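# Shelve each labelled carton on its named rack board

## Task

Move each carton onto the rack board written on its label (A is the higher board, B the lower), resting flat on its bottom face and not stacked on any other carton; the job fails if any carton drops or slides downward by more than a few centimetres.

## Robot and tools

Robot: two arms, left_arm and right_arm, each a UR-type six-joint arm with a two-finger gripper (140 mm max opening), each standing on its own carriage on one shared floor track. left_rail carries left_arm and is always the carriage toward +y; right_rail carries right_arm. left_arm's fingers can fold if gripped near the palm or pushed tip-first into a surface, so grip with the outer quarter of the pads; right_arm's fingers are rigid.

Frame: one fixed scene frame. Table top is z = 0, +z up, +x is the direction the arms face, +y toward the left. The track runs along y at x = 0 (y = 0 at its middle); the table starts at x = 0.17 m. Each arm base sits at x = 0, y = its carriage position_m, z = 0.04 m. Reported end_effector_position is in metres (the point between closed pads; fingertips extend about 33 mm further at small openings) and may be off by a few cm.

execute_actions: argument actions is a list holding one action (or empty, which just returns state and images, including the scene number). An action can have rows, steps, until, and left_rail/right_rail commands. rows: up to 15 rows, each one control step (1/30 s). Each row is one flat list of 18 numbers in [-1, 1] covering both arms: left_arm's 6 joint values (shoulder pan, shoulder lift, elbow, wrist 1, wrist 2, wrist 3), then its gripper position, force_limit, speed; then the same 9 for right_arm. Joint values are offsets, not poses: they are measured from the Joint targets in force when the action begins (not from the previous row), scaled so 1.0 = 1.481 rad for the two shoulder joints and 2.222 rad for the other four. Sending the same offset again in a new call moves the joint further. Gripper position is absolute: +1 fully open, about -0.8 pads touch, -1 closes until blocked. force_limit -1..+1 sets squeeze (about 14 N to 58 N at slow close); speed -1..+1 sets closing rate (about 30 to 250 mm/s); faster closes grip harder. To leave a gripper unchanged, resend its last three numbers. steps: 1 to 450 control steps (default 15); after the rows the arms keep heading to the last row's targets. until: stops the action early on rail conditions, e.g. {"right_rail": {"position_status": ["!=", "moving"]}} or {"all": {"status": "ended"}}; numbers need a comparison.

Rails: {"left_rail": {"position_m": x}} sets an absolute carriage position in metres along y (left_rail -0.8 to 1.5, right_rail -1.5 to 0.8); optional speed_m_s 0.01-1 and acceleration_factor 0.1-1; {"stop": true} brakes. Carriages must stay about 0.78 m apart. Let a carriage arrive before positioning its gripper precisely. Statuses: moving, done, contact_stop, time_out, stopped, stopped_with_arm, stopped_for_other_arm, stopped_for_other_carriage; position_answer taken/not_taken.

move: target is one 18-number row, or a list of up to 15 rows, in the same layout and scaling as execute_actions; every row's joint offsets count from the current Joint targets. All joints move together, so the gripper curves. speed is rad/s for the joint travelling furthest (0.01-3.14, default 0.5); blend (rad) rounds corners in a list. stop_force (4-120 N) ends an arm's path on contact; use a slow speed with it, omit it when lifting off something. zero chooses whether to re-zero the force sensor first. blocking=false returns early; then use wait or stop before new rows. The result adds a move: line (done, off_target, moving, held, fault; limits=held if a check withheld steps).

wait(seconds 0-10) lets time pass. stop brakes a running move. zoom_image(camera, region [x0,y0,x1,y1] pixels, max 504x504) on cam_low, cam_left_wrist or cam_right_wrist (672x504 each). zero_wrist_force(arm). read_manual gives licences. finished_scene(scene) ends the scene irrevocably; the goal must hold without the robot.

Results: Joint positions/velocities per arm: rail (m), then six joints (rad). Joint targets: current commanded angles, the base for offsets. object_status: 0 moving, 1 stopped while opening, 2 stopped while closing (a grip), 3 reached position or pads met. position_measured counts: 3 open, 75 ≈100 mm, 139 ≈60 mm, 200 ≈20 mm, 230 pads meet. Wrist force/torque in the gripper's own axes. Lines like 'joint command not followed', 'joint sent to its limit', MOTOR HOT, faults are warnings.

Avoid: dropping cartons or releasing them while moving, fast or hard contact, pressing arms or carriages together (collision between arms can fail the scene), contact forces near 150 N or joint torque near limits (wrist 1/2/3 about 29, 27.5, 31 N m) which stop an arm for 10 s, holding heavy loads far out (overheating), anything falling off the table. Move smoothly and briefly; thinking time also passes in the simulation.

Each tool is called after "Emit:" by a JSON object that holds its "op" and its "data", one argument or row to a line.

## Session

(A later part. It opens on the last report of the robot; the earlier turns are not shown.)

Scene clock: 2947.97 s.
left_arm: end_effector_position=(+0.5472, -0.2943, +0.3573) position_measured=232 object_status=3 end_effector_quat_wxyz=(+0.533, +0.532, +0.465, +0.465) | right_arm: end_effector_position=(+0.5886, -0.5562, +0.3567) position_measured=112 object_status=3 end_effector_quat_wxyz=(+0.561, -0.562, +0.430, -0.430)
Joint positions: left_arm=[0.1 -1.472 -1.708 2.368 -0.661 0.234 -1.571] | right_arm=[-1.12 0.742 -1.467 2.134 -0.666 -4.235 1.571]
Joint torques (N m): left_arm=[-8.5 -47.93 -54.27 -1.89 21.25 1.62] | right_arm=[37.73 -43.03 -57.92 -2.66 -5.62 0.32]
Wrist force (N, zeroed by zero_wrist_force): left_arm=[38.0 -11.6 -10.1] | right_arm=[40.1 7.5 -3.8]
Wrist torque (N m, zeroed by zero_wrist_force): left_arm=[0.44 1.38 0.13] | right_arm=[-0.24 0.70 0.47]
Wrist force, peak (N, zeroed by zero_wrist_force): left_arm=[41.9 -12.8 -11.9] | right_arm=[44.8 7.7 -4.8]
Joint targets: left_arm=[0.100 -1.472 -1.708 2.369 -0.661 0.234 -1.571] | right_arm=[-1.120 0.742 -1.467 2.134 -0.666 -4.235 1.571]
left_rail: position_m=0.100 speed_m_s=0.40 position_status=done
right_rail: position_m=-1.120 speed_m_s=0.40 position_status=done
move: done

Emit:
{"op": "move", "data": {
  "target": [
    [0.089583, -0.010571, 0.005662, 0.001383, 0.065559, 0, -1, -1, -0.5, 0.003796, 0.054379, -0.043292, 0.007048, 0.008381, 0, 0.14, 0, -0.5],
    [0.18873, -0.001612, 0.000873, 0.000202, 0.137043, 0, -1, -1, -0.5, 0.000273, 0.103947, -0.08601, 0.016727, 0.011433, 0, 0.14, 0, -0.5],
    [0.277342, 0.029718, -0.016705, -0.003103, 0.201054, 0, -1, -1, -0.5, -0.014188, 0.141951, -0.120742, 0.026129, 0.006744, 0, 0.14, 0, -0.5]
  ],
  "speed": 0.1,
  "blend": 0.01
}}

Scene clock: 2985.07 s.
left_arm: end_effector_position=(+0.6789, -0.2149, +0.3574) position_measured=232 object_status=3 end_effector_quat_wxyz=(+0.541, +0.540, +0.456, +0.455) | right_arm: end_effector_position=(+0.7108, -0.4775, +0.3566) position_measured=112 object_status=3 end_effector_quat_wxyz=(+0.554, -0.554, +0.440, -0.440)
Joint positions: left_arm=[0.1 -1.061 -1.664 2.331 -0.668 0.681 -1.571] | right_arm=[-1.12 0.721 -1.257 1.866 -0.608 -4.22 1.571]
Joint torques (N m): left_arm=[-9.62 -14.13 -79.21 -13.3 21.73 1.79] | right_arm=[16.38 -65.47 -58.81 -3.04 -21.45 0.01]
Wrist force (N, zeroed by zero_wrist_force): left_arm=[38.4 -10.3 -10.6] | right_arm=[40.1 8.0 -3.5]
Wrist torque (N m, zeroed by zero_wrist_force): left_arm=[0.38 1.37 0.13] | right_arm=[-0.29 0.76 0.21]
Wrist force, peak (N, zeroed by zero_wrist_force): left_arm=[43.6 -11.6 -11.7] | right_arm=[46.2 9.2 -4.0]
Joint targets: left_arm=[0.100 -1.061 -1.664 2.331 -0.668 0.681 -1.571] | right_arm=[-1.120 0.721 -1.257 1.866 -0.608 -4.220 1.571]
left_rail: position_m=0.100 speed_m_s=0.40 position_status=done
right_rail: position_m=-1.120 speed_m_s=0.40 position_status=done
move: done
cam_left_wrist: T_world_to_cam=[[-0.0185719, 0.00197429, 0.999826, -0.335302], [-0.493085, -0.869949, -0.0074413, 0.146612], [0.869783, -0.493137, 0.0171301, -0.519859], [0, 0, 0, 1]] pos_world=[0.51823, -0.128155, 0.345239]
cam_right_wrist: T_world_to_cam=[[-0.0181037, 0.0187284, -0.999661, 0.385308], [-0.517292, 0.855432, 0.0253944, 0.768899], [0.855617, 0.517577, -0.0057984, -0.182893], [0, 0, 0, 1]] pos_world=[0.561208, -0.570295, 0.364591]

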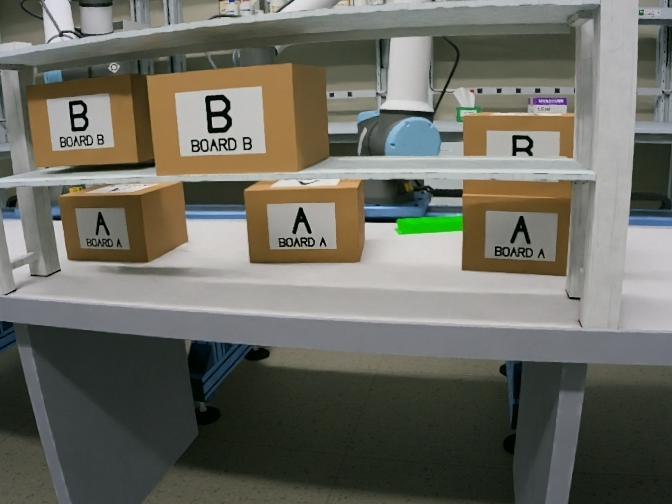

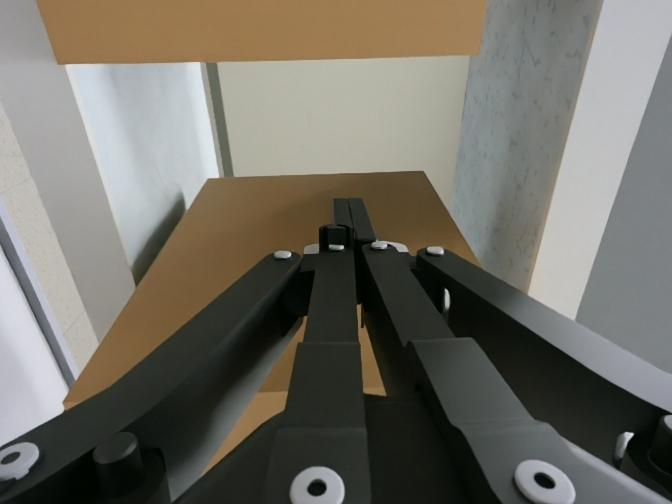

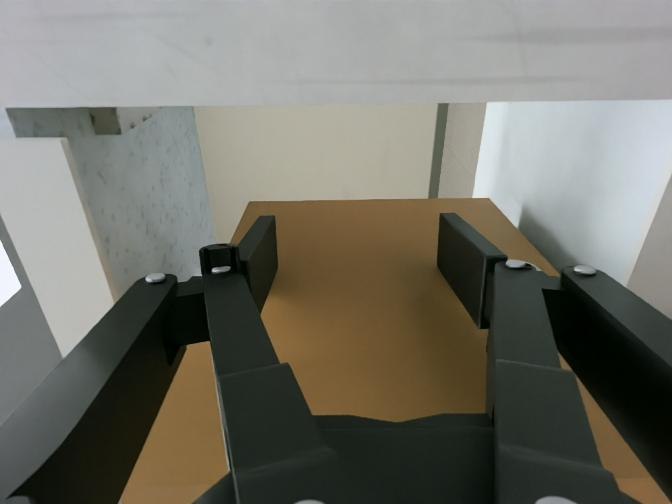

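Emit:
{"op": "move", "data": {
  "target": [
    [0.070635, 0.043845, -0.026775, -0.002448, 0.05113, 0, -1, -1, -0.5, -0.023316, 0.029054, -0.027637, 0.008272, -0.01149, 0, 0.14, 0, -0.5],
    [0.129616, 0.088386, -0.05665, -0.002261, 0.094042, 0, -1, -1, -0.5, -0.046295, 0.057678, -0.055737, 0.017293, -0.023206, 0, 0.14, 0, -0.5]
  ],
  "speed": 0.08,
  "blend": 0.01
}}

Scene clock: 3032.90 s.
left_arm: end_effector_position=(+0.7712, -0.2101, +0.3574) position_measured=232 object_status=3 end_effector_quat_wxyz=(+0.545, +0.544, +0.451, +0.451) | right_arm: end_effector_position=(+0.7985, -0.4733, +0.3566) position_measured=112 object_status=3 end_effector_quat_wxyz=(+0.550, -0.550, +0.444, -0.444)
Joint positions: left_arm=[0.1 -0.869 -1.533 2.206 -0.673 0.89 -1.571] | right_arm=[-1.12 0.653 -1.172 1.742 -0.57 -4.271 1.571]
Joint torques (N m): left_arm=[-19.62 -25.13 -75.22 -4.14 21.23 1.99] | right_arm=[18.93 -75.86 -58.79 -2.9 -21.91 -0.01]
Wrist force (N, zeroed by zero_wrist_force): left_arm=[38.4 -10.7 -10.5] | right_arm=[40.5 9.3 -3.3]
Wrist torque (N m, zeroed by zero_wrist_force): left_arm=[0.34 1.34 0.12] | right_arm=[-0.25 0.75 0.10]
Wrist force, peak (N, zeroed by zero_wrist_force): left_arm=[45.2 -10.5 -12.2] | right_arm=[47.8 8.8 -4.6]
Joint targets: left_arm=[0.100 -0.869 -1.533 2.206 -0.673 0.890 -1.571] | right_arm=[-1.120 0.653 -1.171 1.742 -0.570 -4.272 1.571]
left_rail: position_m=0.100 speed_m_s=0.40 position_status=done
right_rail: position_m=-1.120 speed_m_s=0.40 position_status=done
move: done
cam_left_wrist: T_world_to_cam=[[-0.0187245, 0.00216861, 0.999822, -0.333457], [-0.507754, -0.861468, -0.00764062, 0.20944], [0.861299, -0.507807, 0.0172317, -0.594325], [0, 0, 0, 1]] pos_world=[0.611992, -0.120653, 0.345239]
cam_right_wrist: T_world_to_cam=[[-0.0177822, 0.0190343, -0.999661, 0.386704], [-0.502649, 0.864118, 0.0253947, 0.803035], [0.864308, 0.50293, -0.00579833, -0.27402], [0, 0, 0, 1]] pos_world=[0.647358, -0.563464, 0.364591]

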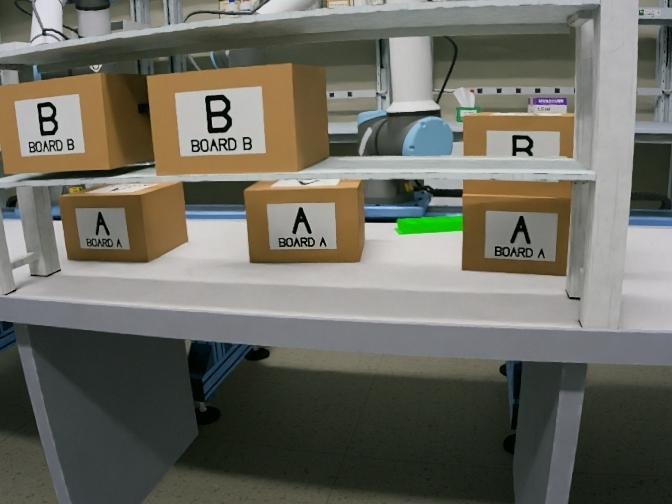

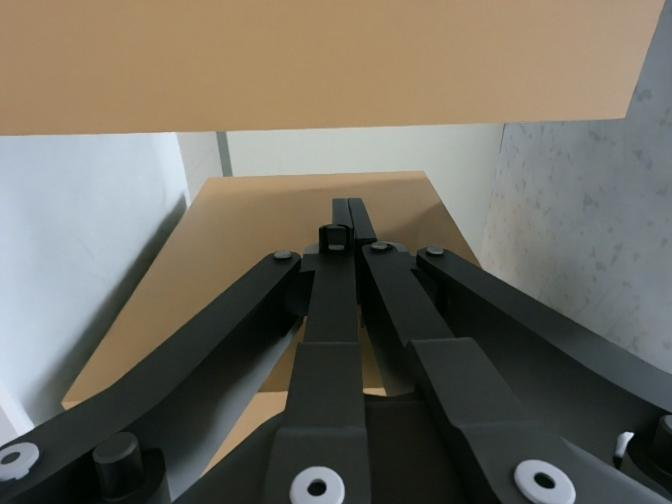

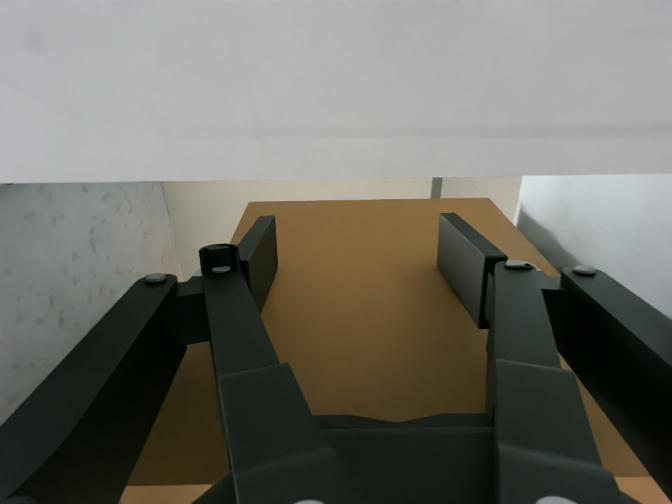

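Emit:
{"op": "move", "data": {
  "target": [0, 0.025026, 0.010931, -0.027612, 0, 0, -1, -1, -0.5, 0, 0.017552, 0.008845, -0.020543, 0, 0, 0.14, 0, -0.5],
  "speed": 0.025,
  "stop_force": 8,
  "cameras": []
}}

Scene clock: 3067.73 s.
left_arm: end_effector_position=(+0.7714, -0.2103, +0.3416) position_measured=232 object_status=3 end_effector_quat_wxyz=(+0.545, +0.544, +0.451, +0.451) | right_arm: end_effector_position=(+0.7988, -0.4732, +0.3395) position_measured=112 object_status=3 end_effector_quat_wxyz=(+0.550, -0.550, +0.444, -0.444)
Joint positions: left_arm=[0.1 -0.869 -1.512 2.219 -0.708 0.89 -1.571] | right_arm=[-1.12 0.653 -1.156 1.754 -0.598 -4.272 1.571]
Joint torques (N m): left_arm=[-20.22 -68.63 -72.58 -3.7 20.59 2.02] | right_arm=[23.4 -92.27 -54.15 -1.71 -20.64 0.18]
Wrist force (N, zeroed by zero_wrist_force): left_arm=[39.3 -7.2 -9.7] | right_arm=[45.0 2.9 -4.2]
Wrist torque (N m, zeroed by zero_wrist_force): left_arm=[0.20 1.46 0.07] | right_arm=[0.22 0.77 0.52]
Wrist force, peak (N, zeroed by zero_wrist_force): left_arm=[40.9 -10.5 -11.2] | right_arm=[47.4 -4.4 -8.6]
Joint targets: left_arm=[0.100 -0.869 -1.512 2.219 -0.708 0.890 -1.571] | right_arm=[-1.120 0.653 -1.156 1.754 -0.598 -4.272 1.571]
left_rail: position_m=0.100 speed_m_s=0.40 position_status=done
right_rail: position_m=-1.120 speed_m_s=0.40 position_status=done
move: contact (left_arm, right_arm); left_arm: the wrist 1 is farthest, 0.027 rad from its target; right_arm: the wrist 1 is farthest, 0.018 rad from its target

Emit:
{"op": "move", "data": {
  "target": [0, 0.006257, 0.002733, -0.006903, 0, 0, -1, -1, -0.5, 0, 0.003761, 0.001895, -0.004402, 0, 0, 0.14, 0, -0.5],
  "speed": 0.01,
  "stop_force": 7,
  "cameras": ["cam_low"]
}}

Scene clock: 3075.73 s.
left_arm: end_effector_position=(+0.7715, -0.2104, +0.3413) position_measured=232 object_status=3 end_effector_quat_wxyz=(+0.545, +0.544, +0.451, +0.451) | right_arm: end_effector_position=(+0.7988, -0.4732, +0.3391) position_measured=112 object_status=3 end_effector_quat_wxyz=(+0.550, -0.550, +0.444, -0.444)
Joint positions: left_arm=[0.1 -0.869 -1.512 2.22 -0.709 0.89 -1.571] | right_arm=[-1.12 0.653 -1.155 1.754 -0.599 -4.272 1.571]
Joint torques (N m): left_arm=[-21.28 -64.31 -70.38 -2.7 21.04 1.7] | right_arm=[25.82 -84.59 -51.27 -0.57 -20.73 0.33]
Wrist force (N, zeroed by zero_wrist_force): left_arm=[42.0 -0.6 -15.1] | right_arm=[47.0 -3.8 -8.3]
Wrist torque (N m, zeroed by zero_wrist_force): left_arm=[0.10 1.44 -0.01] | right_arm=[0.29 0.82 0.57]
Wrist force, peak (N, zeroed by zero_wrist_force): left_arm=[42.1 5.3 -17.3] | right_arm=[47.3 -7.5 -9.8]
Joint targets: left_arm=[0.100 -0.869 -1.512 2.220 -0.709 0.890 -1.571] | right_arm=[-1.120 0.653 -1.155 1.754 -0.599 -4.272 1.571]
left_rail: position_m=0.100 speed_m_s=0.40 position_status=done
right_rail: position_m=-1.120 speed_m_s=0.40 position_status=done
move: contact (left_arm, right_arm); left_arm: the wrist 1 is farthest, 0.014 rad from its target

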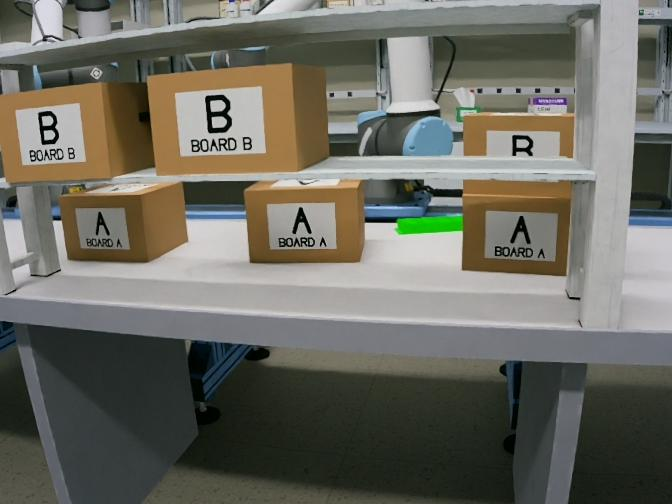

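Emit:
{"op": "zoom_image", "data": {
  "camera": "cam_low",
  "region": [0, 60, 200, 210]
}}

Scaled by 2.520.

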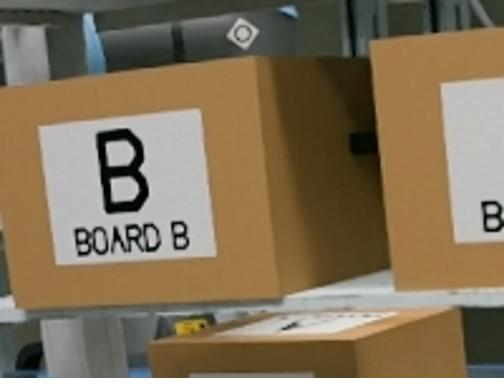

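Emit:
{"op": "move", "data": {
  "target": [0.020677, -0.012262, 0.008743, -0.00057, 0.013781, 0, -1, -1, -0.5, -0.015324, -0.014575, 0.0147, -0.004985, -0.010214, 0, 0.14, 0, -0.5],
  "speed": 0.02
}}

Scene clock: 3115.63 s.
left_arm: end_effector_position=(+0.7711, -0.1884, +0.3414) position_measured=232 object_status=3 end_effector_quat_wxyz=(+0.545, +0.544, +0.451, +0.451) | right_arm: end_effector_position=(+0.7990, -0.4930, +0.3391) position_measured=112 object_status=3 end_effector_quat_wxyz=(+0.550, -0.550, +0.444, -0.444)
Joint positions: left_arm=[0.1 -0.838 -1.53 2.239 -0.71 0.92 -1.571] | right_arm=[-1.12 0.63 -1.177 1.787 -0.61 -4.294 1.571]
Joint torques (N m): left_arm=[7.99 -60.64 -28.79 -5.96 1.71 1.51] | right_arm=[-16.12 -92.81 -29.59 -7.42 -2.51 0.36]
Wrist force (N, zeroed by zero_wrist_force): left_arm=[0.0 0.4 0.1] | right_arm=[1.6 3.8 0.2]
Wrist torque (N m, zeroed by zero_wrist_force): left_arm=[0.06 0.02 0.01] | right_arm=[0.86 -0.38 -0.03]
Wrist force, peak (N, zeroed by zero_wrist_force): left_arm=[42.2 0.0 -15.3] | right_arm=[47.6 -3.3 -8.1]
Joint targets: left_arm=[0.100 -0.838 -1.530 2.239 -0.710 0.920 -1.571] | right_arm=[-1.120 0.630 -1.177 1.787 -0.610 -4.294 1.571]
left_rail: position_m=0.100 speed_m_s=0.40 position_status=done
right_rail: position_m=-1.120 speed_m_s=0.40 position_status=done
move: done
cam_left_wrist: T_world_to_cam=[[-0.0191359, 0.00264864, 0.999813, -0.317008], [-0.507755, -0.861469, -0.00743601, 0.227893], [0.861289, -0.507803, 0.0178298, -0.583132], [0, 0, 0, 1]] pos_world=[0.611892, -0.0989535, 0.32904]
cam_right_wrist: T_world_to_cam=[[-0.0173982, 0.0193709, -0.999661, 0.369446], [-0.502616, 0.864134, 0.0254923, 0.820797], [0.864335, 0.502889, -0.00529823, -0.264812], [0, 0, 0, 1]] pos_world=[0.647859, -0.583264, 0.346993]

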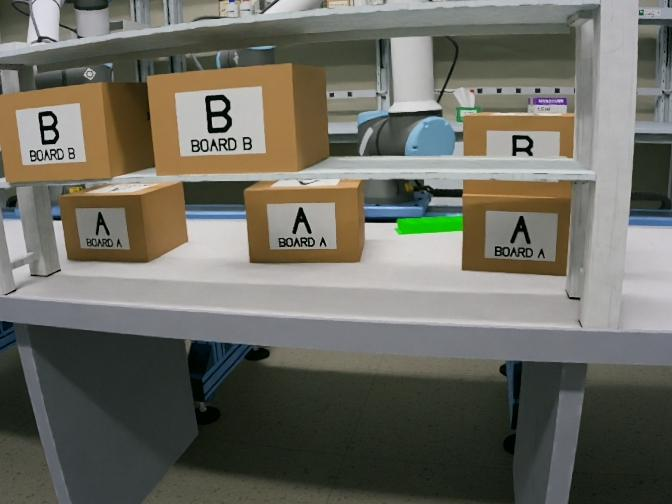

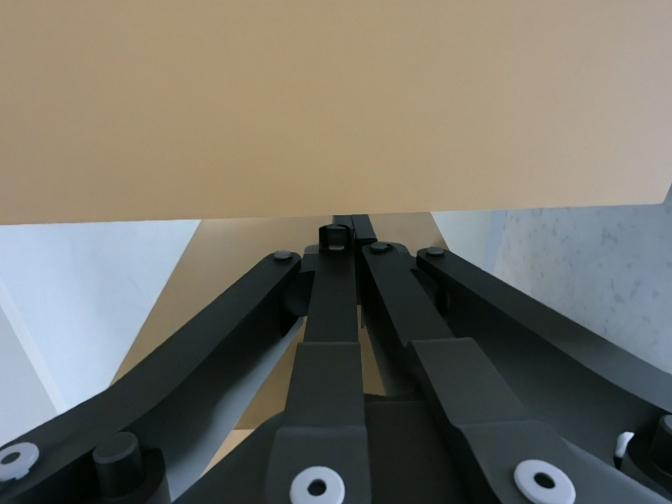

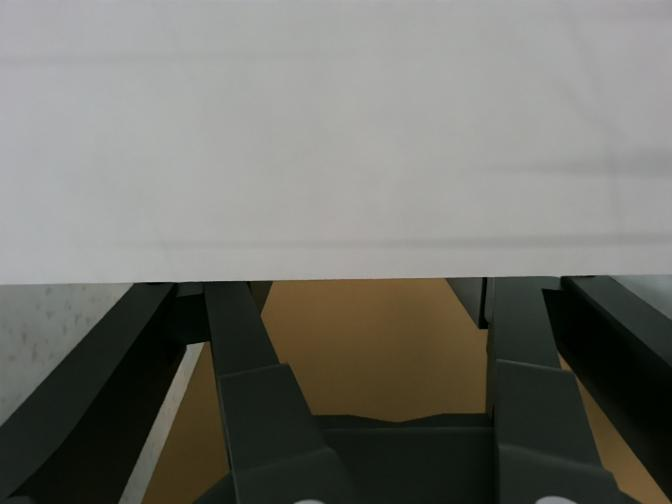

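Emit:
{"op": "move", "data": {
  "target": [
    [-0.195923, -0.163898, 0.092874, 0.016816, -0.124827, 0, -1, -1, -0.5, 0.102876, -0.08134, 0.074109, -0.019894, 0.073794, 0, 0.14, 0, -0.5],
    [-0.472337, -0.201587, 0.021922, 0.112889, -0.238404, 0, -1, -1, -0.5, 0.20283, -0.353463, 0.181053, 0.054536, 0.211073, 0, 0.14, 0, -0.5]
  ],
  "speed": [0.2, 0.4],
  "blend": 0.04,
  "cameras": ["cam_low"]
}}

Emit:
{"op": "execute_actions", "data": {
  "actions": [
    {"left_rail": {"position_m": 1.135, "speed_m_s": 0.5, "acceleration_factor": 0.5}, "steps": 30, "until": {"left_rail": {"position_m": [">", 0.4]}}}
  ],
  "cameras": []
}}

Emit:
{"op": "execute_actions", "data": {
  "actions": [
    {"right_rail": {"position_m": -0.15, "speed_m_s": 0.5, "acceleration_factor": 0.5}, "steps": 240, "until": {"all": {"status": "ended"}}}
  ]
}}

Scene clock: 3217.67 s.
left_arm: end_effector_position=(+0.5049, -0.3694, +0.4401) position_measured=232 object_status=3 end_effector_quat_wxyz=(+0.581, +0.581, +0.403, +0.403) | right_arm: end_effector_position=(+0.4550, -0.6600, +0.4400) position_measured=112 object_status=3 end_effector_quat_wxyz=(+0.511, -0.511, +0.489, -0.489)
Joint positions: left_arm=[0.1 -1.538 -1.829 2.288 -0.46 0.391 -1.571] | right_arm=[-1.12 0.93 -1.7 2.189 -0.489 -3.825 1.571]
Joint torques (N m): left_arm=[-14.86 -42.03 -56.02 1.09 -2.74 2.18] | right_arm=[11.61 -43.28 -29.04 1.18 3.31 0.48]
Wrist force (N, zeroed by zero_wrist_force): left_arm=[0.0 0.4 0.0] | right_arm=[1.4 3.5 0.4]
Wrist torque (N m, zeroed by zero_wrist_force): left_arm=[0.09 0.01 -0.01] | right_arm=[0.78 -0.35 -0.02]
Wrist force, peak (N, zeroed by zero_wrist_force): left_arm=[-3.0 2.0 -0.8] | right_arm=[1.3 5.1 1.3]
Joint targets: left_arm=[0.100 -1.538 -1.829 2.288 -0.460 0.391 -1.571] | right_arm=[-1.120 0.930 -1.700 2.189 -0.489 -3.825 1.571]
left_rail: position_m=0.100 speed_m_s=0.40 position_status=done
right_rail: position_m=-1.120 speed_m_s=0.40 position_status=done
move: done

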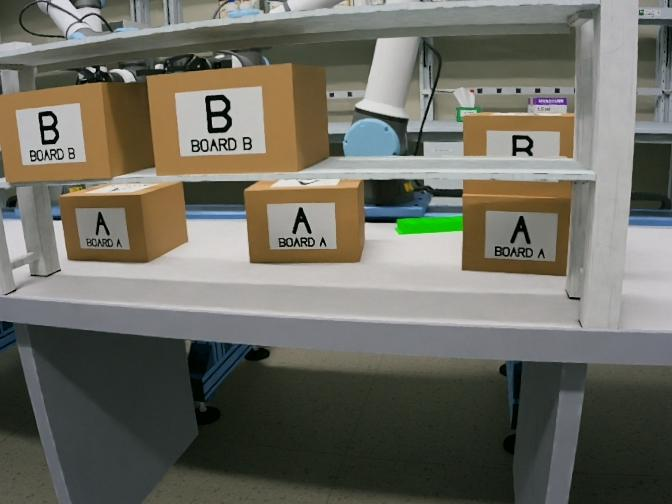

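Scene clock: 3221.50 s.
left_arm: end_effector_position=(+0.5049, +0.6654, +0.4401) position_measured=232 object_status=3 end_effector_quat_wxyz=(+0.581, +0.581, +0.403, +0.403) end_effector_velocity=(+0.000, +0.001, -0.001) end_effector_angular_velocity=(+0.001, +0.000, +0.000) | right_arm: end_effector_position=(+0.4549, -0.6601, +0.4400) position_measured=112 object_status=3 end_effector_quat_wxyz=(+0.511, -0.511, +0.489, -0.489)
Joint positions: left_arm=[1.135 -1.538 -1.829 2.288 -0.46 0.391 -1.571] | right_arm=[-1.12 0.93 -1.7 2.189 -0.489 -3.825 1.571]
Joint velocities: left_arm=[0.001 0 0.001 0.001 -0.001 -0.001 0.001] | right_arm=[within noise]
Joint torques (N m): left_arm=[-1.37 -24.34 -35.01 1.03 -1.65 1.99] | right_arm=[11.27 -42.93 -37.11 0.76 3.24 0.32]
Wrist force (N, zeroed by zero_wrist_force): left_arm=[-0.3 0.7 -0.1] | right_arm=[1.3 3.9 0.3]
Wrist torque (N m, zeroed by zero_wrist_force): left_arm=[0.15 0.07 -0.02] | right_arm=[0.88 -0.32 -0.02]
Wrist force, peak (N, zeroed by zero_wrist_force): left_arm=[-1.5 0.4 0.7] | right_arm=[1.2 4.0 0.4]
Joint targets: left_arm=[1.135 -1.538 -1.829 2.288 -0.460 0.391 -1.571] | right_arm=[-1.120 0.930 -1.700 2.189 -0.489 -3.825 1.571]
Tool commands: left_gripper/position=-1.0 left_gripper/force_limit=-1.0 left_gripper/speed=-0.5 right_gripper/position=+0.14 right_gripper/force_limit=+0.0 right_gripper/speed=-0.5
left_rail: position_m=1.135 speed_m_s=0.50 position_status=done
right_rail: position_m=-1.120 speed_m_s=0.40 position_status=done

Scene clock: 3225.20 s.
left_arm: end_effector_position=(+0.5049, +0.6655, +0.4401) position_measured=232 object_status=3 end_effector_quat_wxyz=(+0.581, +0.581, +0.403, +0.403) | right_arm: end_effector_position=(+0.4549, +0.3099, +0.4400) position_measured=112 object_status=3 end_effector_quat_wxyz=(+0.511, -0.511, +0.489, -0.489) end_effector_velocity=(-0.001, +0.000, +0.000) end_effector_angular_velocity=(+0.001, +0.000, +0.000)
Joint positions: left_arm=[1.135 -1.538 -1.829 2.288 -0.46 0.391 -1.571] | right_arm=[-0.15 0.93 -1.7 2.189 -0.489 -3.825 1.571]
Joint velocities: left_arm=[within noise] | right_arm=[0.001 0.001 -0.001 0 0.001 0.002 0.001]
Joint torques (N m): left_arm=[9.4 -0.22 -35.04 0.67 -1.24 1.99] | right_arm=[8.16 -23.61 -43.61 0.17 2.2 0.55]
Wrist force (N, zeroed by zero_wrist_force): left_arm=[0.1 0.2 0.1] | right_arm=[1.3 3.8 0.5]
Wrist torque (N m, zeroed by zero_wrist_force): left_arm=[0.07 0.00 -0.01] | right_arm=[0.84 -0.32 -0.02]
Wrist force, peak (N, zeroed by zero_wrist_force): left_arm=[-0.1 0.8 -0.2] | right_arm=[1.9 3.9 0.5]
Joint targets: left_arm=[1.135 -1.538 -1.829 2.288 -0.460 0.391 -1.571] | right_arm=[-0.150 0.930 -1.700 2.189 -0.489 -3.825 1.571]
Tool commands: left_gripper/position=-1.0 left_gripper/force_limit=-1.0 left_gripper/speed=-0.5 right_gripper/position=+0.14 right_gripper/force_limit=+0.0 right_gripper/speed=-0.5
left_rail: position_m=1.135 speed_m_s=0.50 position_status=done
right_rail: position_m=-0.150 speed_m_s=0.50 position_status=done
cam_left_wrist: T_world_to_cam=[[-0.0177166, 0.00511978, 0.99983, -0.42553], [-0.646141, -0.763181, -0.00754138, 0.833587], [0.763012, -0.646165, 0.0168291, 0.220132], [0, 0, 0, 1]] pos_world=[0.363112, 0.780598, 0.428039]
cam_right_wrist: T_world_to_cam=[[-0.0138086, 0.0220498, -0.999662, 0.446325], [-0.350546, 0.936199, 0.0254922, -0.140115], [0.936444, 0.350779, -0.00519815, -0.356292], [0, 0, 0, 1]] pos_world=[0.290694, 0.246314, 0.447894]

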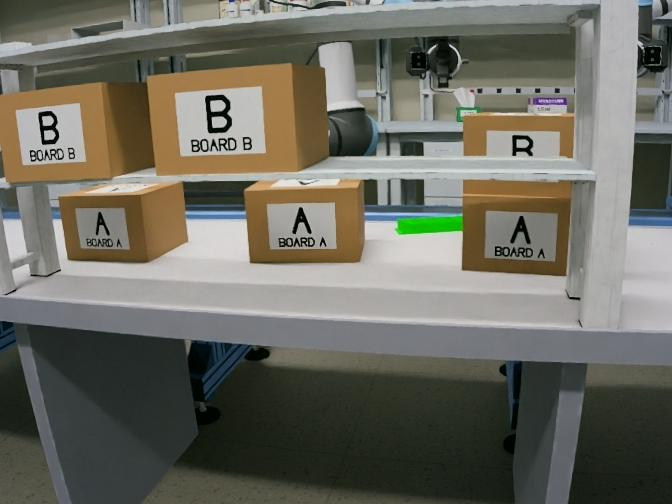

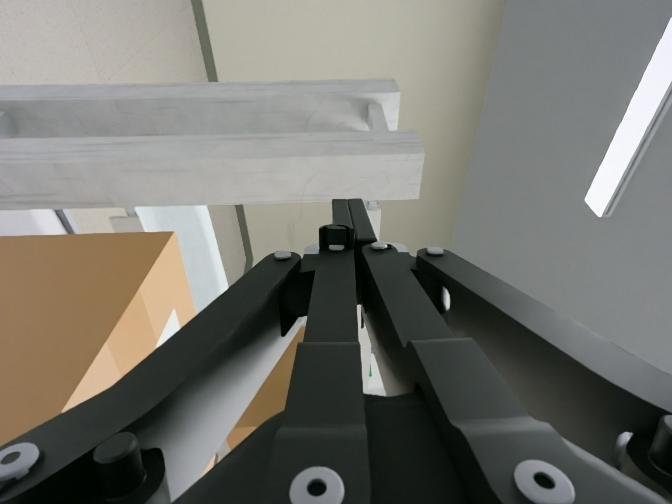

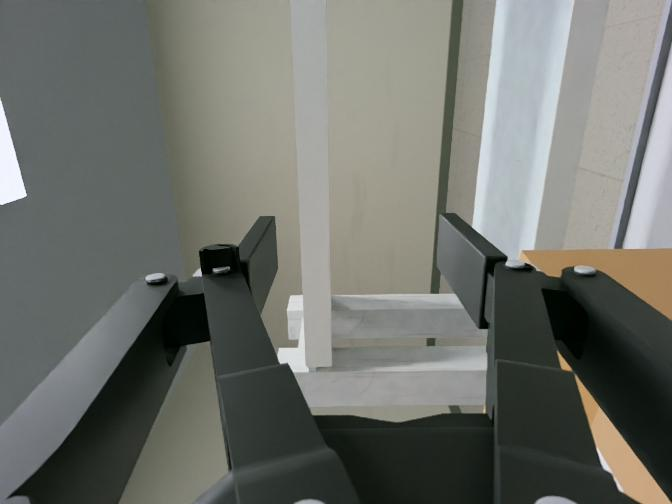

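Emit:
{"op": "execute_actions", "data": {
  "actions": [],
  "cameras": ["cam_low", "cam_left_wrist", "cam_right_wrist"]
}}

Scene clock: 3281.13 s.
left_arm: end_effector_position=(+0.5049, +0.6655, +0.4401) position_measured=232 object_status=3 end_effector_quat_wxyz=(+0.581, +0.581, +0.403, +0.403) | right_arm: end_effector_position=(+0.4549, +0.3100, +0.4401) position_measured=112 object_status=3 end_effector_quat_wxyz=(+0.511, -0.511, +0.489, -0.489)
Joint positions: left_arm=[1.135 -1.538 -1.829 2.288 -0.46 0.391 -1.571] | right_arm=[-0.15 0.93 -1.7 2.189 -0.489 -3.825 1.571]
Joint velocities: within noise
Joint torques (N m): left_arm=[12.58 -1.35 -34.99 0.32 -0.82 1.85] | right_arm=[1.01 -22.85 -44.88 -0.59 1.48 0.32]
Wrist force (N, zeroed by zero_wrist_force): left_arm=[-0.1 0.6 0.1] | right_arm=[1.3 3.4 0.2]
Wrist torque (N m, zeroed by zero_wrist_force): left_arm=[0.13 0.04 -0.01] | right_arm=[0.77 -0.33 -0.02]
Wrist force, peak (N, zeroed by zero_wrist_force): left_arm=[-0.2 0.6 0.3] | right_arm=[1.5 3.9 0.4]
Joint targets: left_arm=[1.135 -1.538 -1.829 2.288 -0.460 0.391 -1.571] | right_arm=[-0.150 0.930 -1.700 2.189 -0.489 -3.825 1.571]
Tool commands: left_gripper/position=-1.0 left_gripper/force_limit=-1.0 left_gripper/speed=-0.5 right_gripper/position=+0.14 right_gripper/force_limit=+0.0 right_gripper/speed=-0.5
left_rail: position_m=1.135 speed_m_s=0.50 position_status=done
right_rail: position_m=-0.150 speed_m_s=0.50 position_status=done
camera_calibration:
cam_left_wrist: T_world_to_cam=[[-0.0177166, 0.00511978, 0.99983, -0.42553], [-0.646141, -0.763181, -0.00754138, 0.833587], [0.763012, -0.646165, 0.0168291, 0.220132], [0, 0, 0, 1]] pos_world=[0.363112, 0.780598, 0.428039]
cam_right_wrist: T_world_to_cam=[[-0.0138086, 0.0220498, -0.999662, 0.446323], [-0.350546, 0.936199, 0.0254922, -0.140208], [0.936444, 0.350779, -0.00519815, -0.356327], [0, 0, 0, 1]] pos_world=[0.290694, 0.246414, 0.447894]

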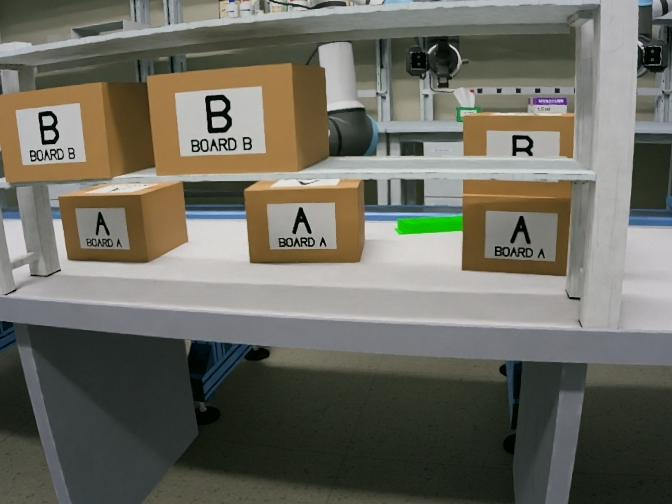

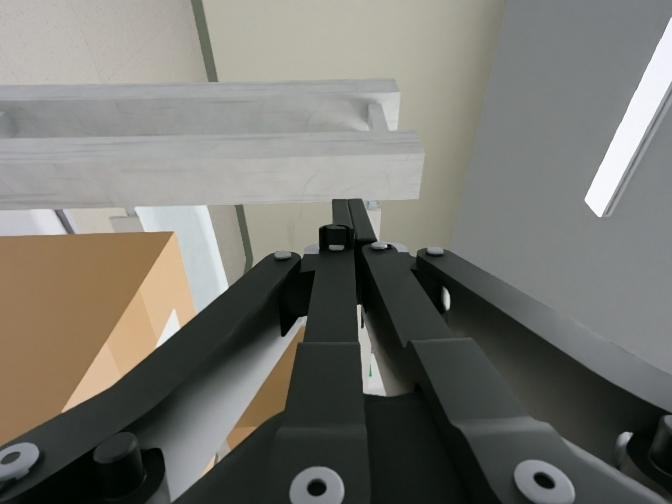

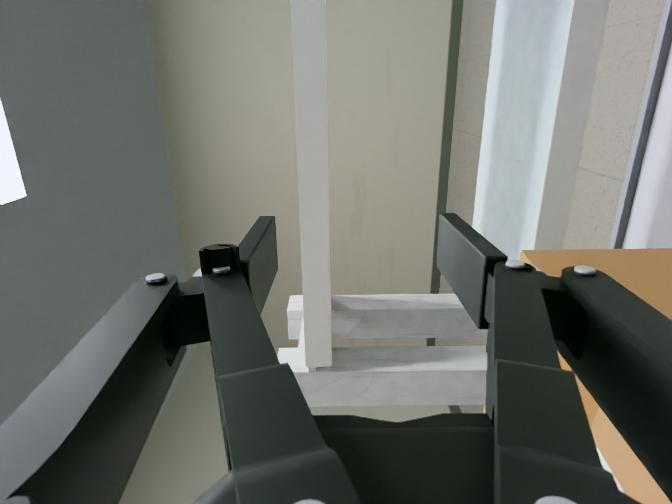

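Emit:
{"op": "zoom_image", "data": {
  "camera": "cam_left_wrist",
  "region": [0, 200, 260, 460]
}}

Emit:
{"op": "zoom_image", "data": {
  "camera": "cam_right_wrist",
  "region": [460, 220, 672, 432]
}}

Emit:
{"op": "zoom_image", "data": {
  "camera": "cam_low",
  "region": [420, 80, 640, 300]
}}

Scaled by 1.938.

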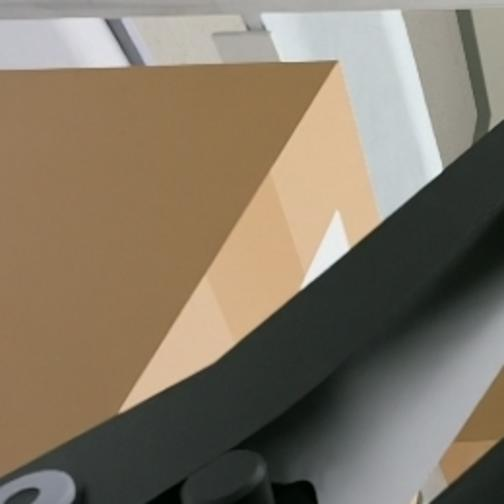

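Scaled by 2.377.

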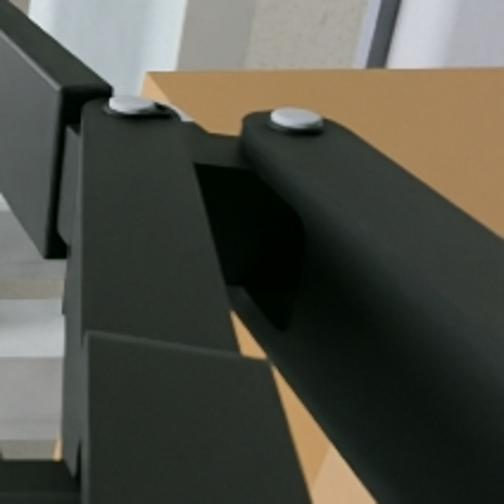

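Scaled by 2.291.

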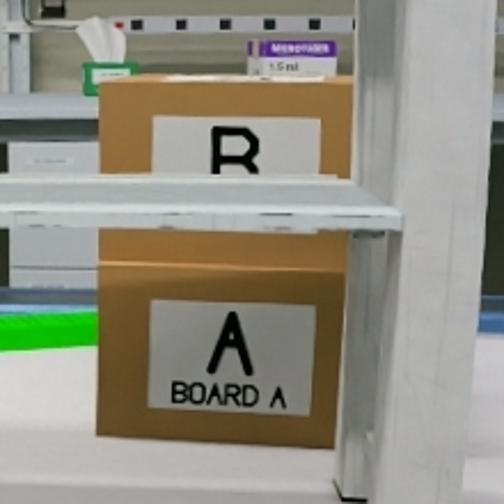

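Emit:
{"op": "zoom_image", "data": {
  "camera": "cam_right_wrist",
  "region": [470, 340, 630, 504]
}}

Scaled by 3.073.

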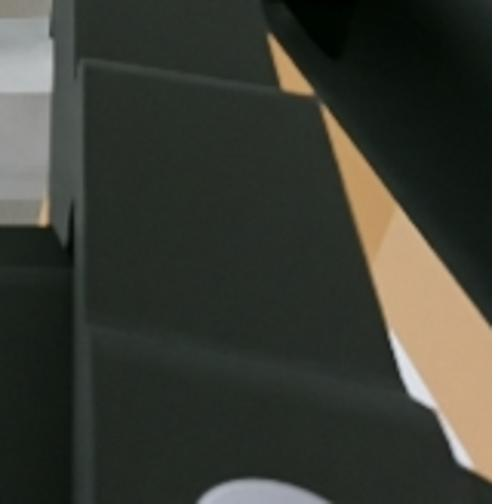

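Emit:
{"op": "move", "data": {
  "target": [-0.047052, 0.171756, 0.091462, -0.205491, -0.044054, 0, -1, -1, -0.5, 0.001431, 0.162874, 0.078952, -0.187511, -0.011373, 0, 0.14, 0, -0.5],
  "speed": 0.35,
  "cameras": ["cam_left_wrist", "cam_right_wrist"]
}}

Scene clock: 3440.23 s.
left_arm: end_effector_position=(+0.4836, +0.6730, +0.2600) position_measured=232 object_status=3 end_effector_quat_wxyz=(+0.575, +0.575, +0.411, +0.411) | right_arm: end_effector_position=(+0.4508, +0.3160, +0.2601) position_measured=112 object_status=3 end_effector_quat_wxyz=(+0.517, -0.517, +0.482, -0.482)
Joint positions: left_arm=[1.135 -1.607 -1.574 2.491 -0.916 0.293 -1.571] | right_arm=[-0.15 0.932 -1.459 2.364 -0.905 -3.85 1.571]
Joint torques (N m): left_arm=[-15.62 -8 -19.13 -3.66 -2.3 1.82] | right_arm=[12.93 -29.53 -18.01 -6.15 -2.96 0.21]
Wrist force (N, zeroed by zero_wrist_force): left_arm=[0.3 0.1 0.1] | right_arm=[1.1 2.6 0.7]
Wrist torque (N m, zeroed by zero_wrist_force): left_arm=[0.01 -0.06 0.00] | right_arm=[0.63 -0.28 0.02]
Wrist force, peak (N, zeroed by zero_wrist_force): left_arm=[0.6 2.4 0.6] | right_arm=[1.3 4.2 0.6]
Joint targets: left_arm=[1.135 -1.607 -1.574 2.491 -0.916 0.293 -1.571] | right_arm=[-0.150 0.932 -1.459 2.365 -0.905 -3.850 1.571]
left_rail: position_m=1.135 speed_m_s=0.50 position_status=done
right_rail: position_m=-0.150 speed_m_s=0.50 position_status=done
move: done
cam_left_wrist: T_world_to_cam=[[-0.017755, 0.00363308, 0.999836, -0.244832], [-0.624411, -0.781053, -0.00825017, 0.826008], [0.780894, -0.624455, 0.0161362, 0.221218], [0, 0, 0, 1]] pos_world=[0.338674, 0.784186, 0.248037]
cam_right_wrist: T_world_to_cam=[[-0.014406, 0.0216638, -0.999662, 0.266687], [-0.376022, 0.92626, 0.0254919, -0.128028], [0.926499, 0.376262, -0.00519767, -0.359128], [0, 0, 0, 1]] pos_world=[0.288432, 0.247936, 0.267994]

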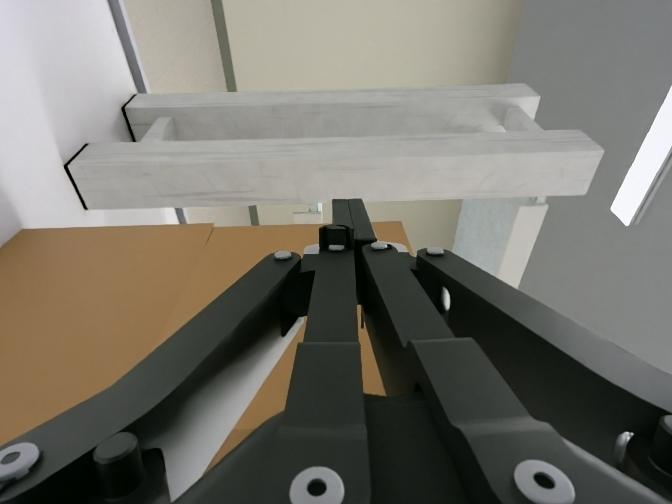

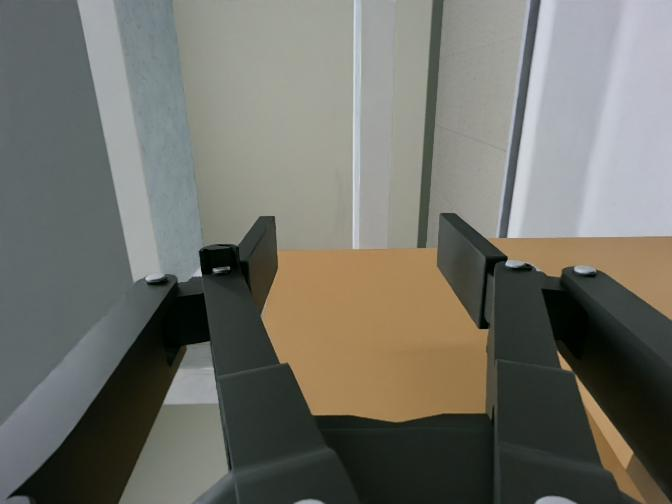

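Emit:
{"op": "zoom_image", "data": {
  "camera": "cam_right_wrist",
  "region": [180, 200, 440, 420]
}}

Emit:
{"op": "zoom_image", "data": {
  "camera": "cam_left_wrist",
  "region": [0, 200, 420, 504]
}}

Scaled by 1.938.

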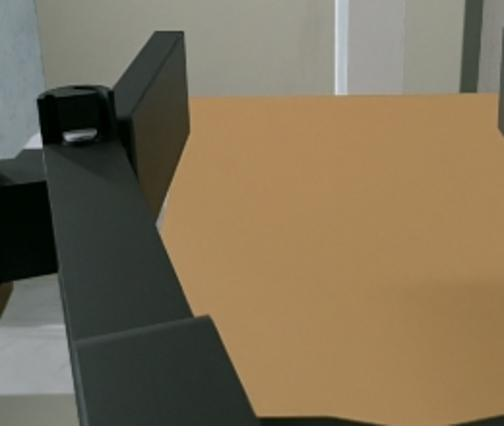

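Scaled by 1.200.

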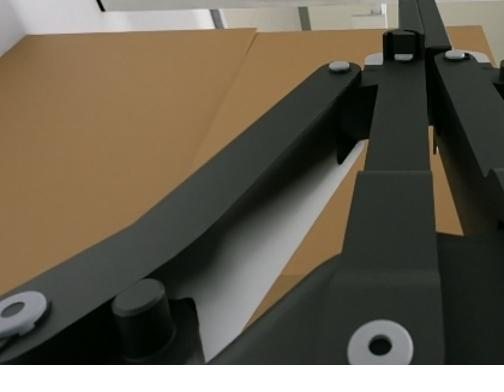

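Emit:
{"op": "zero_wrist_force", "data": {
  "arm": "left_arm"
}}

Emit:
{"op": "zero_wrist_force", "data": {
  "arm": "right_arm"
}}

Emit:
{"op": "move", "data": {
  "target": [-0.008656, 0.055318, -0.039272, 0.002402, -0.005769, 0, -1, -1, -0.5, 0.038103, 0.054857, -0.046087, 0.009524, 0.025396, 0, 0.14, 0, -0.5],
  "speed": 0.03,
  "stop_force": 20,
  "cameras": ["cam_left_wrist", "cam_right_wrist"]
}}

Wrist force sensor zeroed.

Wrist force sensor zeroed.

Scene clock: 3538.97 s.
left_arm: end_effector_position=(+0.4772, +0.6231, +0.2600) position_measured=232 object_status=3 end_effector_quat_wxyz=(+0.575, +0.575, +0.411, +0.411) | right_arm: end_effector_position=(+0.4575, +0.3655, +0.2602) position_measured=112 object_status=3 end_effector_quat_wxyz=(+0.517, -0.517, +0.482, -0.482)
Joint positions: left_arm=[1.135 -1.619 -1.499 2.411 -0.911 0.281 -1.571] | right_arm=[-0.15 0.984 -1.385 2.271 -0.886 -3.799 1.571]
Joint torques (N m): left_arm=[3.73 -52.21 -26.33 -3.87 11.04 1.7] | right_arm=[-6.75 -55.71 -25.55 -5.29 -11.39 0.31]
Wrist force (N, zeroed by zero_wrist_force): left_arm=[16.3 9.6 -7.1] | right_arm=[18.4 -6.1 -4.0]
Wrist torque (N m, zeroed by zero_wrist_force): left_arm=[-0.21 0.72 -0.15] | right_arm=[0.47 0.44 0.61]
Wrist force, peak (N, zeroed by zero_wrist_force): left_arm=[24.0 13.3 -13.5] | right_arm=[26.5 -7.0 -6.8]
Joint targets: left_arm=[1.135 -1.619 -1.499 2.411 -0.911 0.281 -1.571] | right_arm=[-0.150 0.984 -1.385 2.271 -0.886 -3.799 1.571]
left_rail: position_m=1.135 speed_m_s=0.50 position_status=done
right_rail: position_m=-0.150 speed_m_s=0.50 position_status=done
move: contact (left_arm, right_arm)
cam_left_wrist: T_world_to_cam=[[-0.0178162, 0.0035529, 0.999835, -0.244686], [-0.624189, -0.781229, -0.00834643, 0.782977], [0.78107, -0.624234, 0.0161362, 0.19485], [0, 0, 0, 1]] pos_world=[0.332175, 0.734186, 0.248037]
cam_right_wrist: T_world_to_cam=[[-0.014496, 0.0216277, -0.999661, 0.265846], [-0.375899, 0.92631, 0.0254916, -0.171504], [0.926547, 0.376141, -0.00529795, -0.383949], [0, 0, 0, 1]] pos_world=[0.295132, 0.297535, 0.268093]

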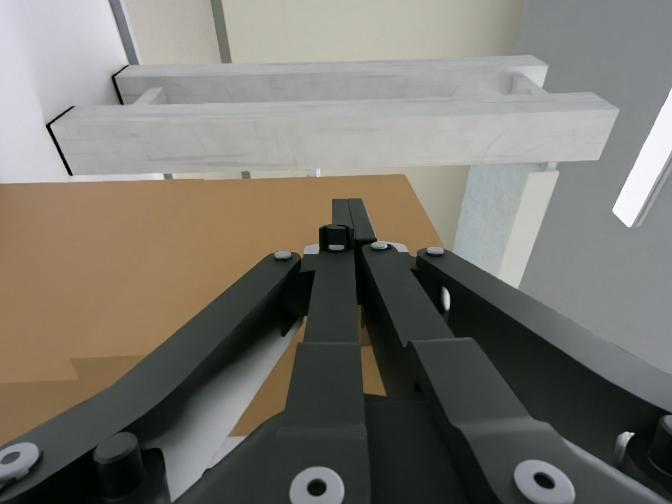

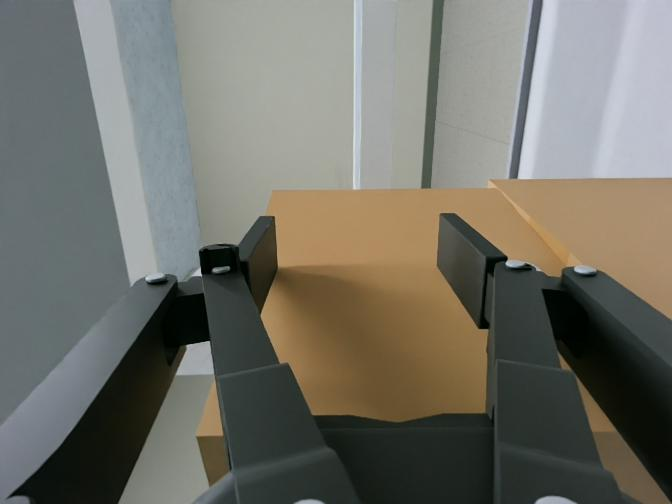

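Emit:
{"op": "move", "data": {
  "target": [-0.000316, 0.002186, -0.001639, 0.000182, -0.000211, 0, -1, -1, -0.5, 0.001349, 0.002075, -0.001817, 0.000434, 0.000899, 0, 0.14, 0, -0.5],
  "speed": 0.02,
  "cameras": []
}}

Scene clock: 3591.97 s.
left_arm: end_effector_position=(+0.4770, +0.6211, +0.2600) position_measured=232 object_status=3 end_effector_quat_wxyz=(+0.575, +0.575, +0.411, +0.411) | right_arm: end_effector_position=(+0.4578, +0.3675, +0.2602) position_measured=112 object_status=3 end_effector_quat_wxyz=(+0.517, -0.517, +0.482, -0.482)
Joint positions: left_arm=[1.135 -1.62 -1.496 2.407 -0.911 0.28 -1.571] | right_arm=[-0.15 0.986 -1.382 2.267 -0.885 -3.797 1.571]
Joint torques (N m): left_arm=[-38.96 -0.93 -60.87 -0.65 8.57 1.58] | right_arm=[29.51 -29.06 -48.44 0.48 -6.47 0.73]
Wrist force (N, zeroed by zero_wrist_force): left_arm=[45.1 21.2 -19.8] | right_arm=[44.8 -12.3 -12.0]
Wrist torque (N m, zeroed by zero_wrist_force): left_arm=[-0.52 1.65 -0.31] | right_arm=[0.73 0.93 0.92]
Wrist force, peak (N, zeroed by zero_wrist_force): left_arm=[45.1 21.2 -19.8] | right_arm=[44.8 -12.3 -12.0]
Joint targets: left_arm=[1.135 -1.620 -1.496 2.407 -0.911 0.280 -1.571] | right_arm=[-0.150 0.986 -1.382 2.267 -0.885 -3.797 1.571]
left_rail: position_m=1.135 speed_m_s=0.50 position_status=done
right_rail: position_m=-0.150 speed_m_s=0.50 position_status=done
move: done

Emit:
{"op": "move", "data": {
  "target": [0, -0.009660, -0.002339, 0.008777, 0, 0, -1, -1, -0.5, 0, -0.008273, -0.002043, 0.007557, 0, 0, 0.14, 0, -0.5],
  "speed": 0.03,
  "cameras": ["cam_left_wrist", "cam_right_wrist"]
}}

Scene clock: 3611.97 s.
left_arm: end_effector_position=(+0.4769, +0.6208, +0.2675) position_measured=232 object_status=3 end_effector_quat_wxyz=(+0.575, +0.575, +0.411, +0.411) | right_arm: end_effector_position=(+0.4578, +0.3676, +0.2676) position_measured=112 object_status=3 end_effector_quat_wxyz=(+0.517, -0.517, +0.482, -0.482)
Joint positions: left_arm=[1.135 -1.62 -1.51 2.402 -0.892 0.281 -1.571] | right_arm=[-0.15 0.986 -1.394 2.263 -0.869 -3.797 1.571]
Joint torques (N m): left_arm=[-37.58 -64.24 -75.8 -2.12 13.18 1.54] | right_arm=[27.83 -60.13 -57.85 -2.04 -15.34 0.23]
Wrist force (N, zeroed by zero_wrist_force): left_arm=[42.9 -13.4 -9.7] | right_arm=[44.9 6.2 -6.7]
Wrist torque (N m, zeroed by zero_wrist_force): left_arm=[0.31 1.65 0.13] | right_arm=[-0.11 0.94 0.82]
Wrist force, peak (N, zeroed by zero_wrist_force): left_arm=[48.2 22.3 -19.9] | right_arm=[46.8 -13.5 -12.8]
Joint targets: left_arm=[1.135 -1.620 -1.510 2.402 -0.891 0.280 -1.571] | right_arm=[-0.150 0.986 -1.394 2.263 -0.868 -3.797 1.571]
left_rail: position_m=1.135 speed_m_s=0.50 position_status=done
right_rail: position_m=-0.150 speed_m_s=0.50 position_status=done
move: done
cam_left_wrist: T_world_to_cam=[[-0.0178161, 0.00355547, 0.999835, -0.252184], [-0.624299, -0.781141, -0.00834663, 0.781028], [0.780983, -0.624344, 0.0161366, 0.193637], [0, 0, 0, 1]] pos_world=[0.331874, 0.731886, 0.255537]
cam_right_wrist: T_world_to_cam=[[-0.014496, 0.0216277, -0.999661, 0.273202], [-0.375899, 0.92631, 0.0254916, -0.173525], [0.926547, 0.376141, -0.00529795, -0.384977], [0, 0, 0, 1]] pos_world=[0.295432, 0.299635, 0.275493]

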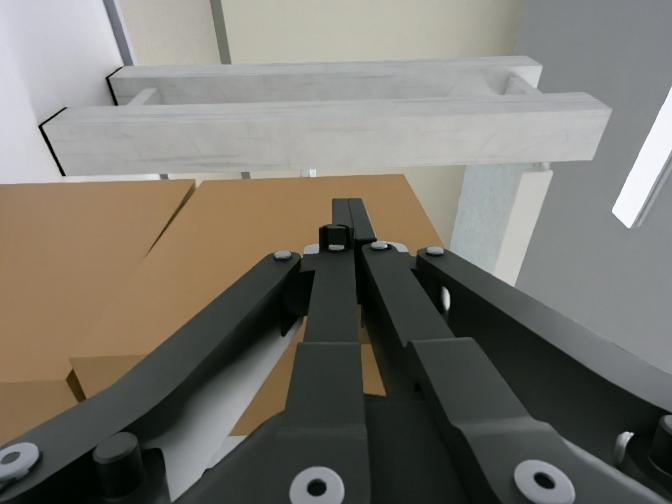

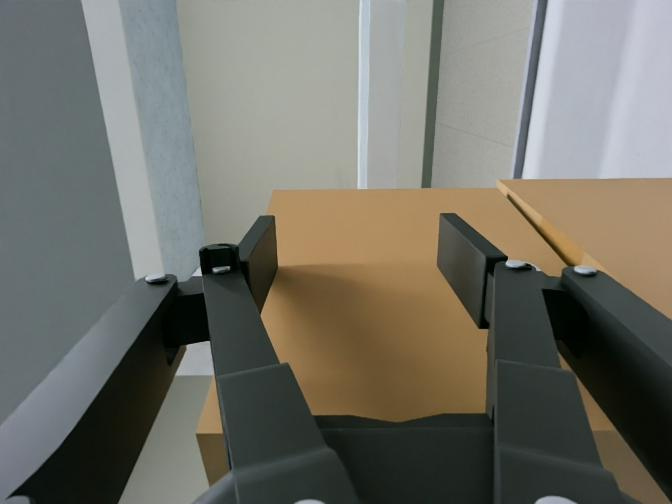

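Emit:
{"op": "move", "data": {
  "target": [
    [0, -0.053421, -0.015900, 0.051506, 0, 0, -1, -1, -0.5, 0, -0.046348, -0.014000, 0.044892, 0, 0, 0.14, 0, -0.5],
    [0, -0.098863, -0.034632, 0.100526, 0, 0, -1, -1, -0.5, 0, -0.086764, -0.030705, 0.088535, 0, 0, 0.14, 0, -0.5]
  ],
  "speed": 0.12,
  "blend": [0.01, 0],
  "cameras": []
}}

Scene clock: 3682.17 s.
left_arm: end_effector_position=(+0.4769, +0.6209, +0.3569) position_measured=232 object_status=3 end_effector_quat_wxyz=(+0.575, +0.575, +0.411, +0.411) | right_arm: end_effector_position=(+0.4578, +0.3677, +0.3570) position_measured=112 object_status=3 end_effector_quat_wxyz=(+0.517, -0.517, +0.482, -0.482)
Joint positions: left_arm=[1.135 -1.62 -1.656 2.325 -0.668 0.28 -1.571] | right_arm=[-0.15 0.986 -1.523 2.195 -0.672 -3.797 1.571]
Joint torques (N m): left_arm=[-29.68 -54.2 -79.74 -2.38 17.41 1.87] | right_arm=[24.39 -52.17 -62.18 -1.94 -22.53 0.33]
Wrist force (N, zeroed by zero_wrist_force): left_arm=[42.1 -12.2 -10.0] | right_arm=[44.2 6.0 -6.7]
Wrist torque (N m, zeroed by zero_wrist_force): left_arm=[0.38 1.59 0.12] | right_arm=[-0.04 0.85 0.82]
Wrist force, peak (N, zeroed by zero_wrist_force): left_arm=[50.7 -12.4 -11.8] | right_arm=[52.7 6.5 -7.4]
Joint targets: left_arm=[1.135 -1.620 -1.657 2.325 -0.668 0.280 -1.571] | right_arm=[-0.150 0.986 -1.523 2.195 -0.672 -3.797 1.571]
left_rail: position_m=1.135 speed_m_s=0.50 position_status=done
right_rail: position_m=-0.150 speed_m_s=0.50 position_status=done
move: done


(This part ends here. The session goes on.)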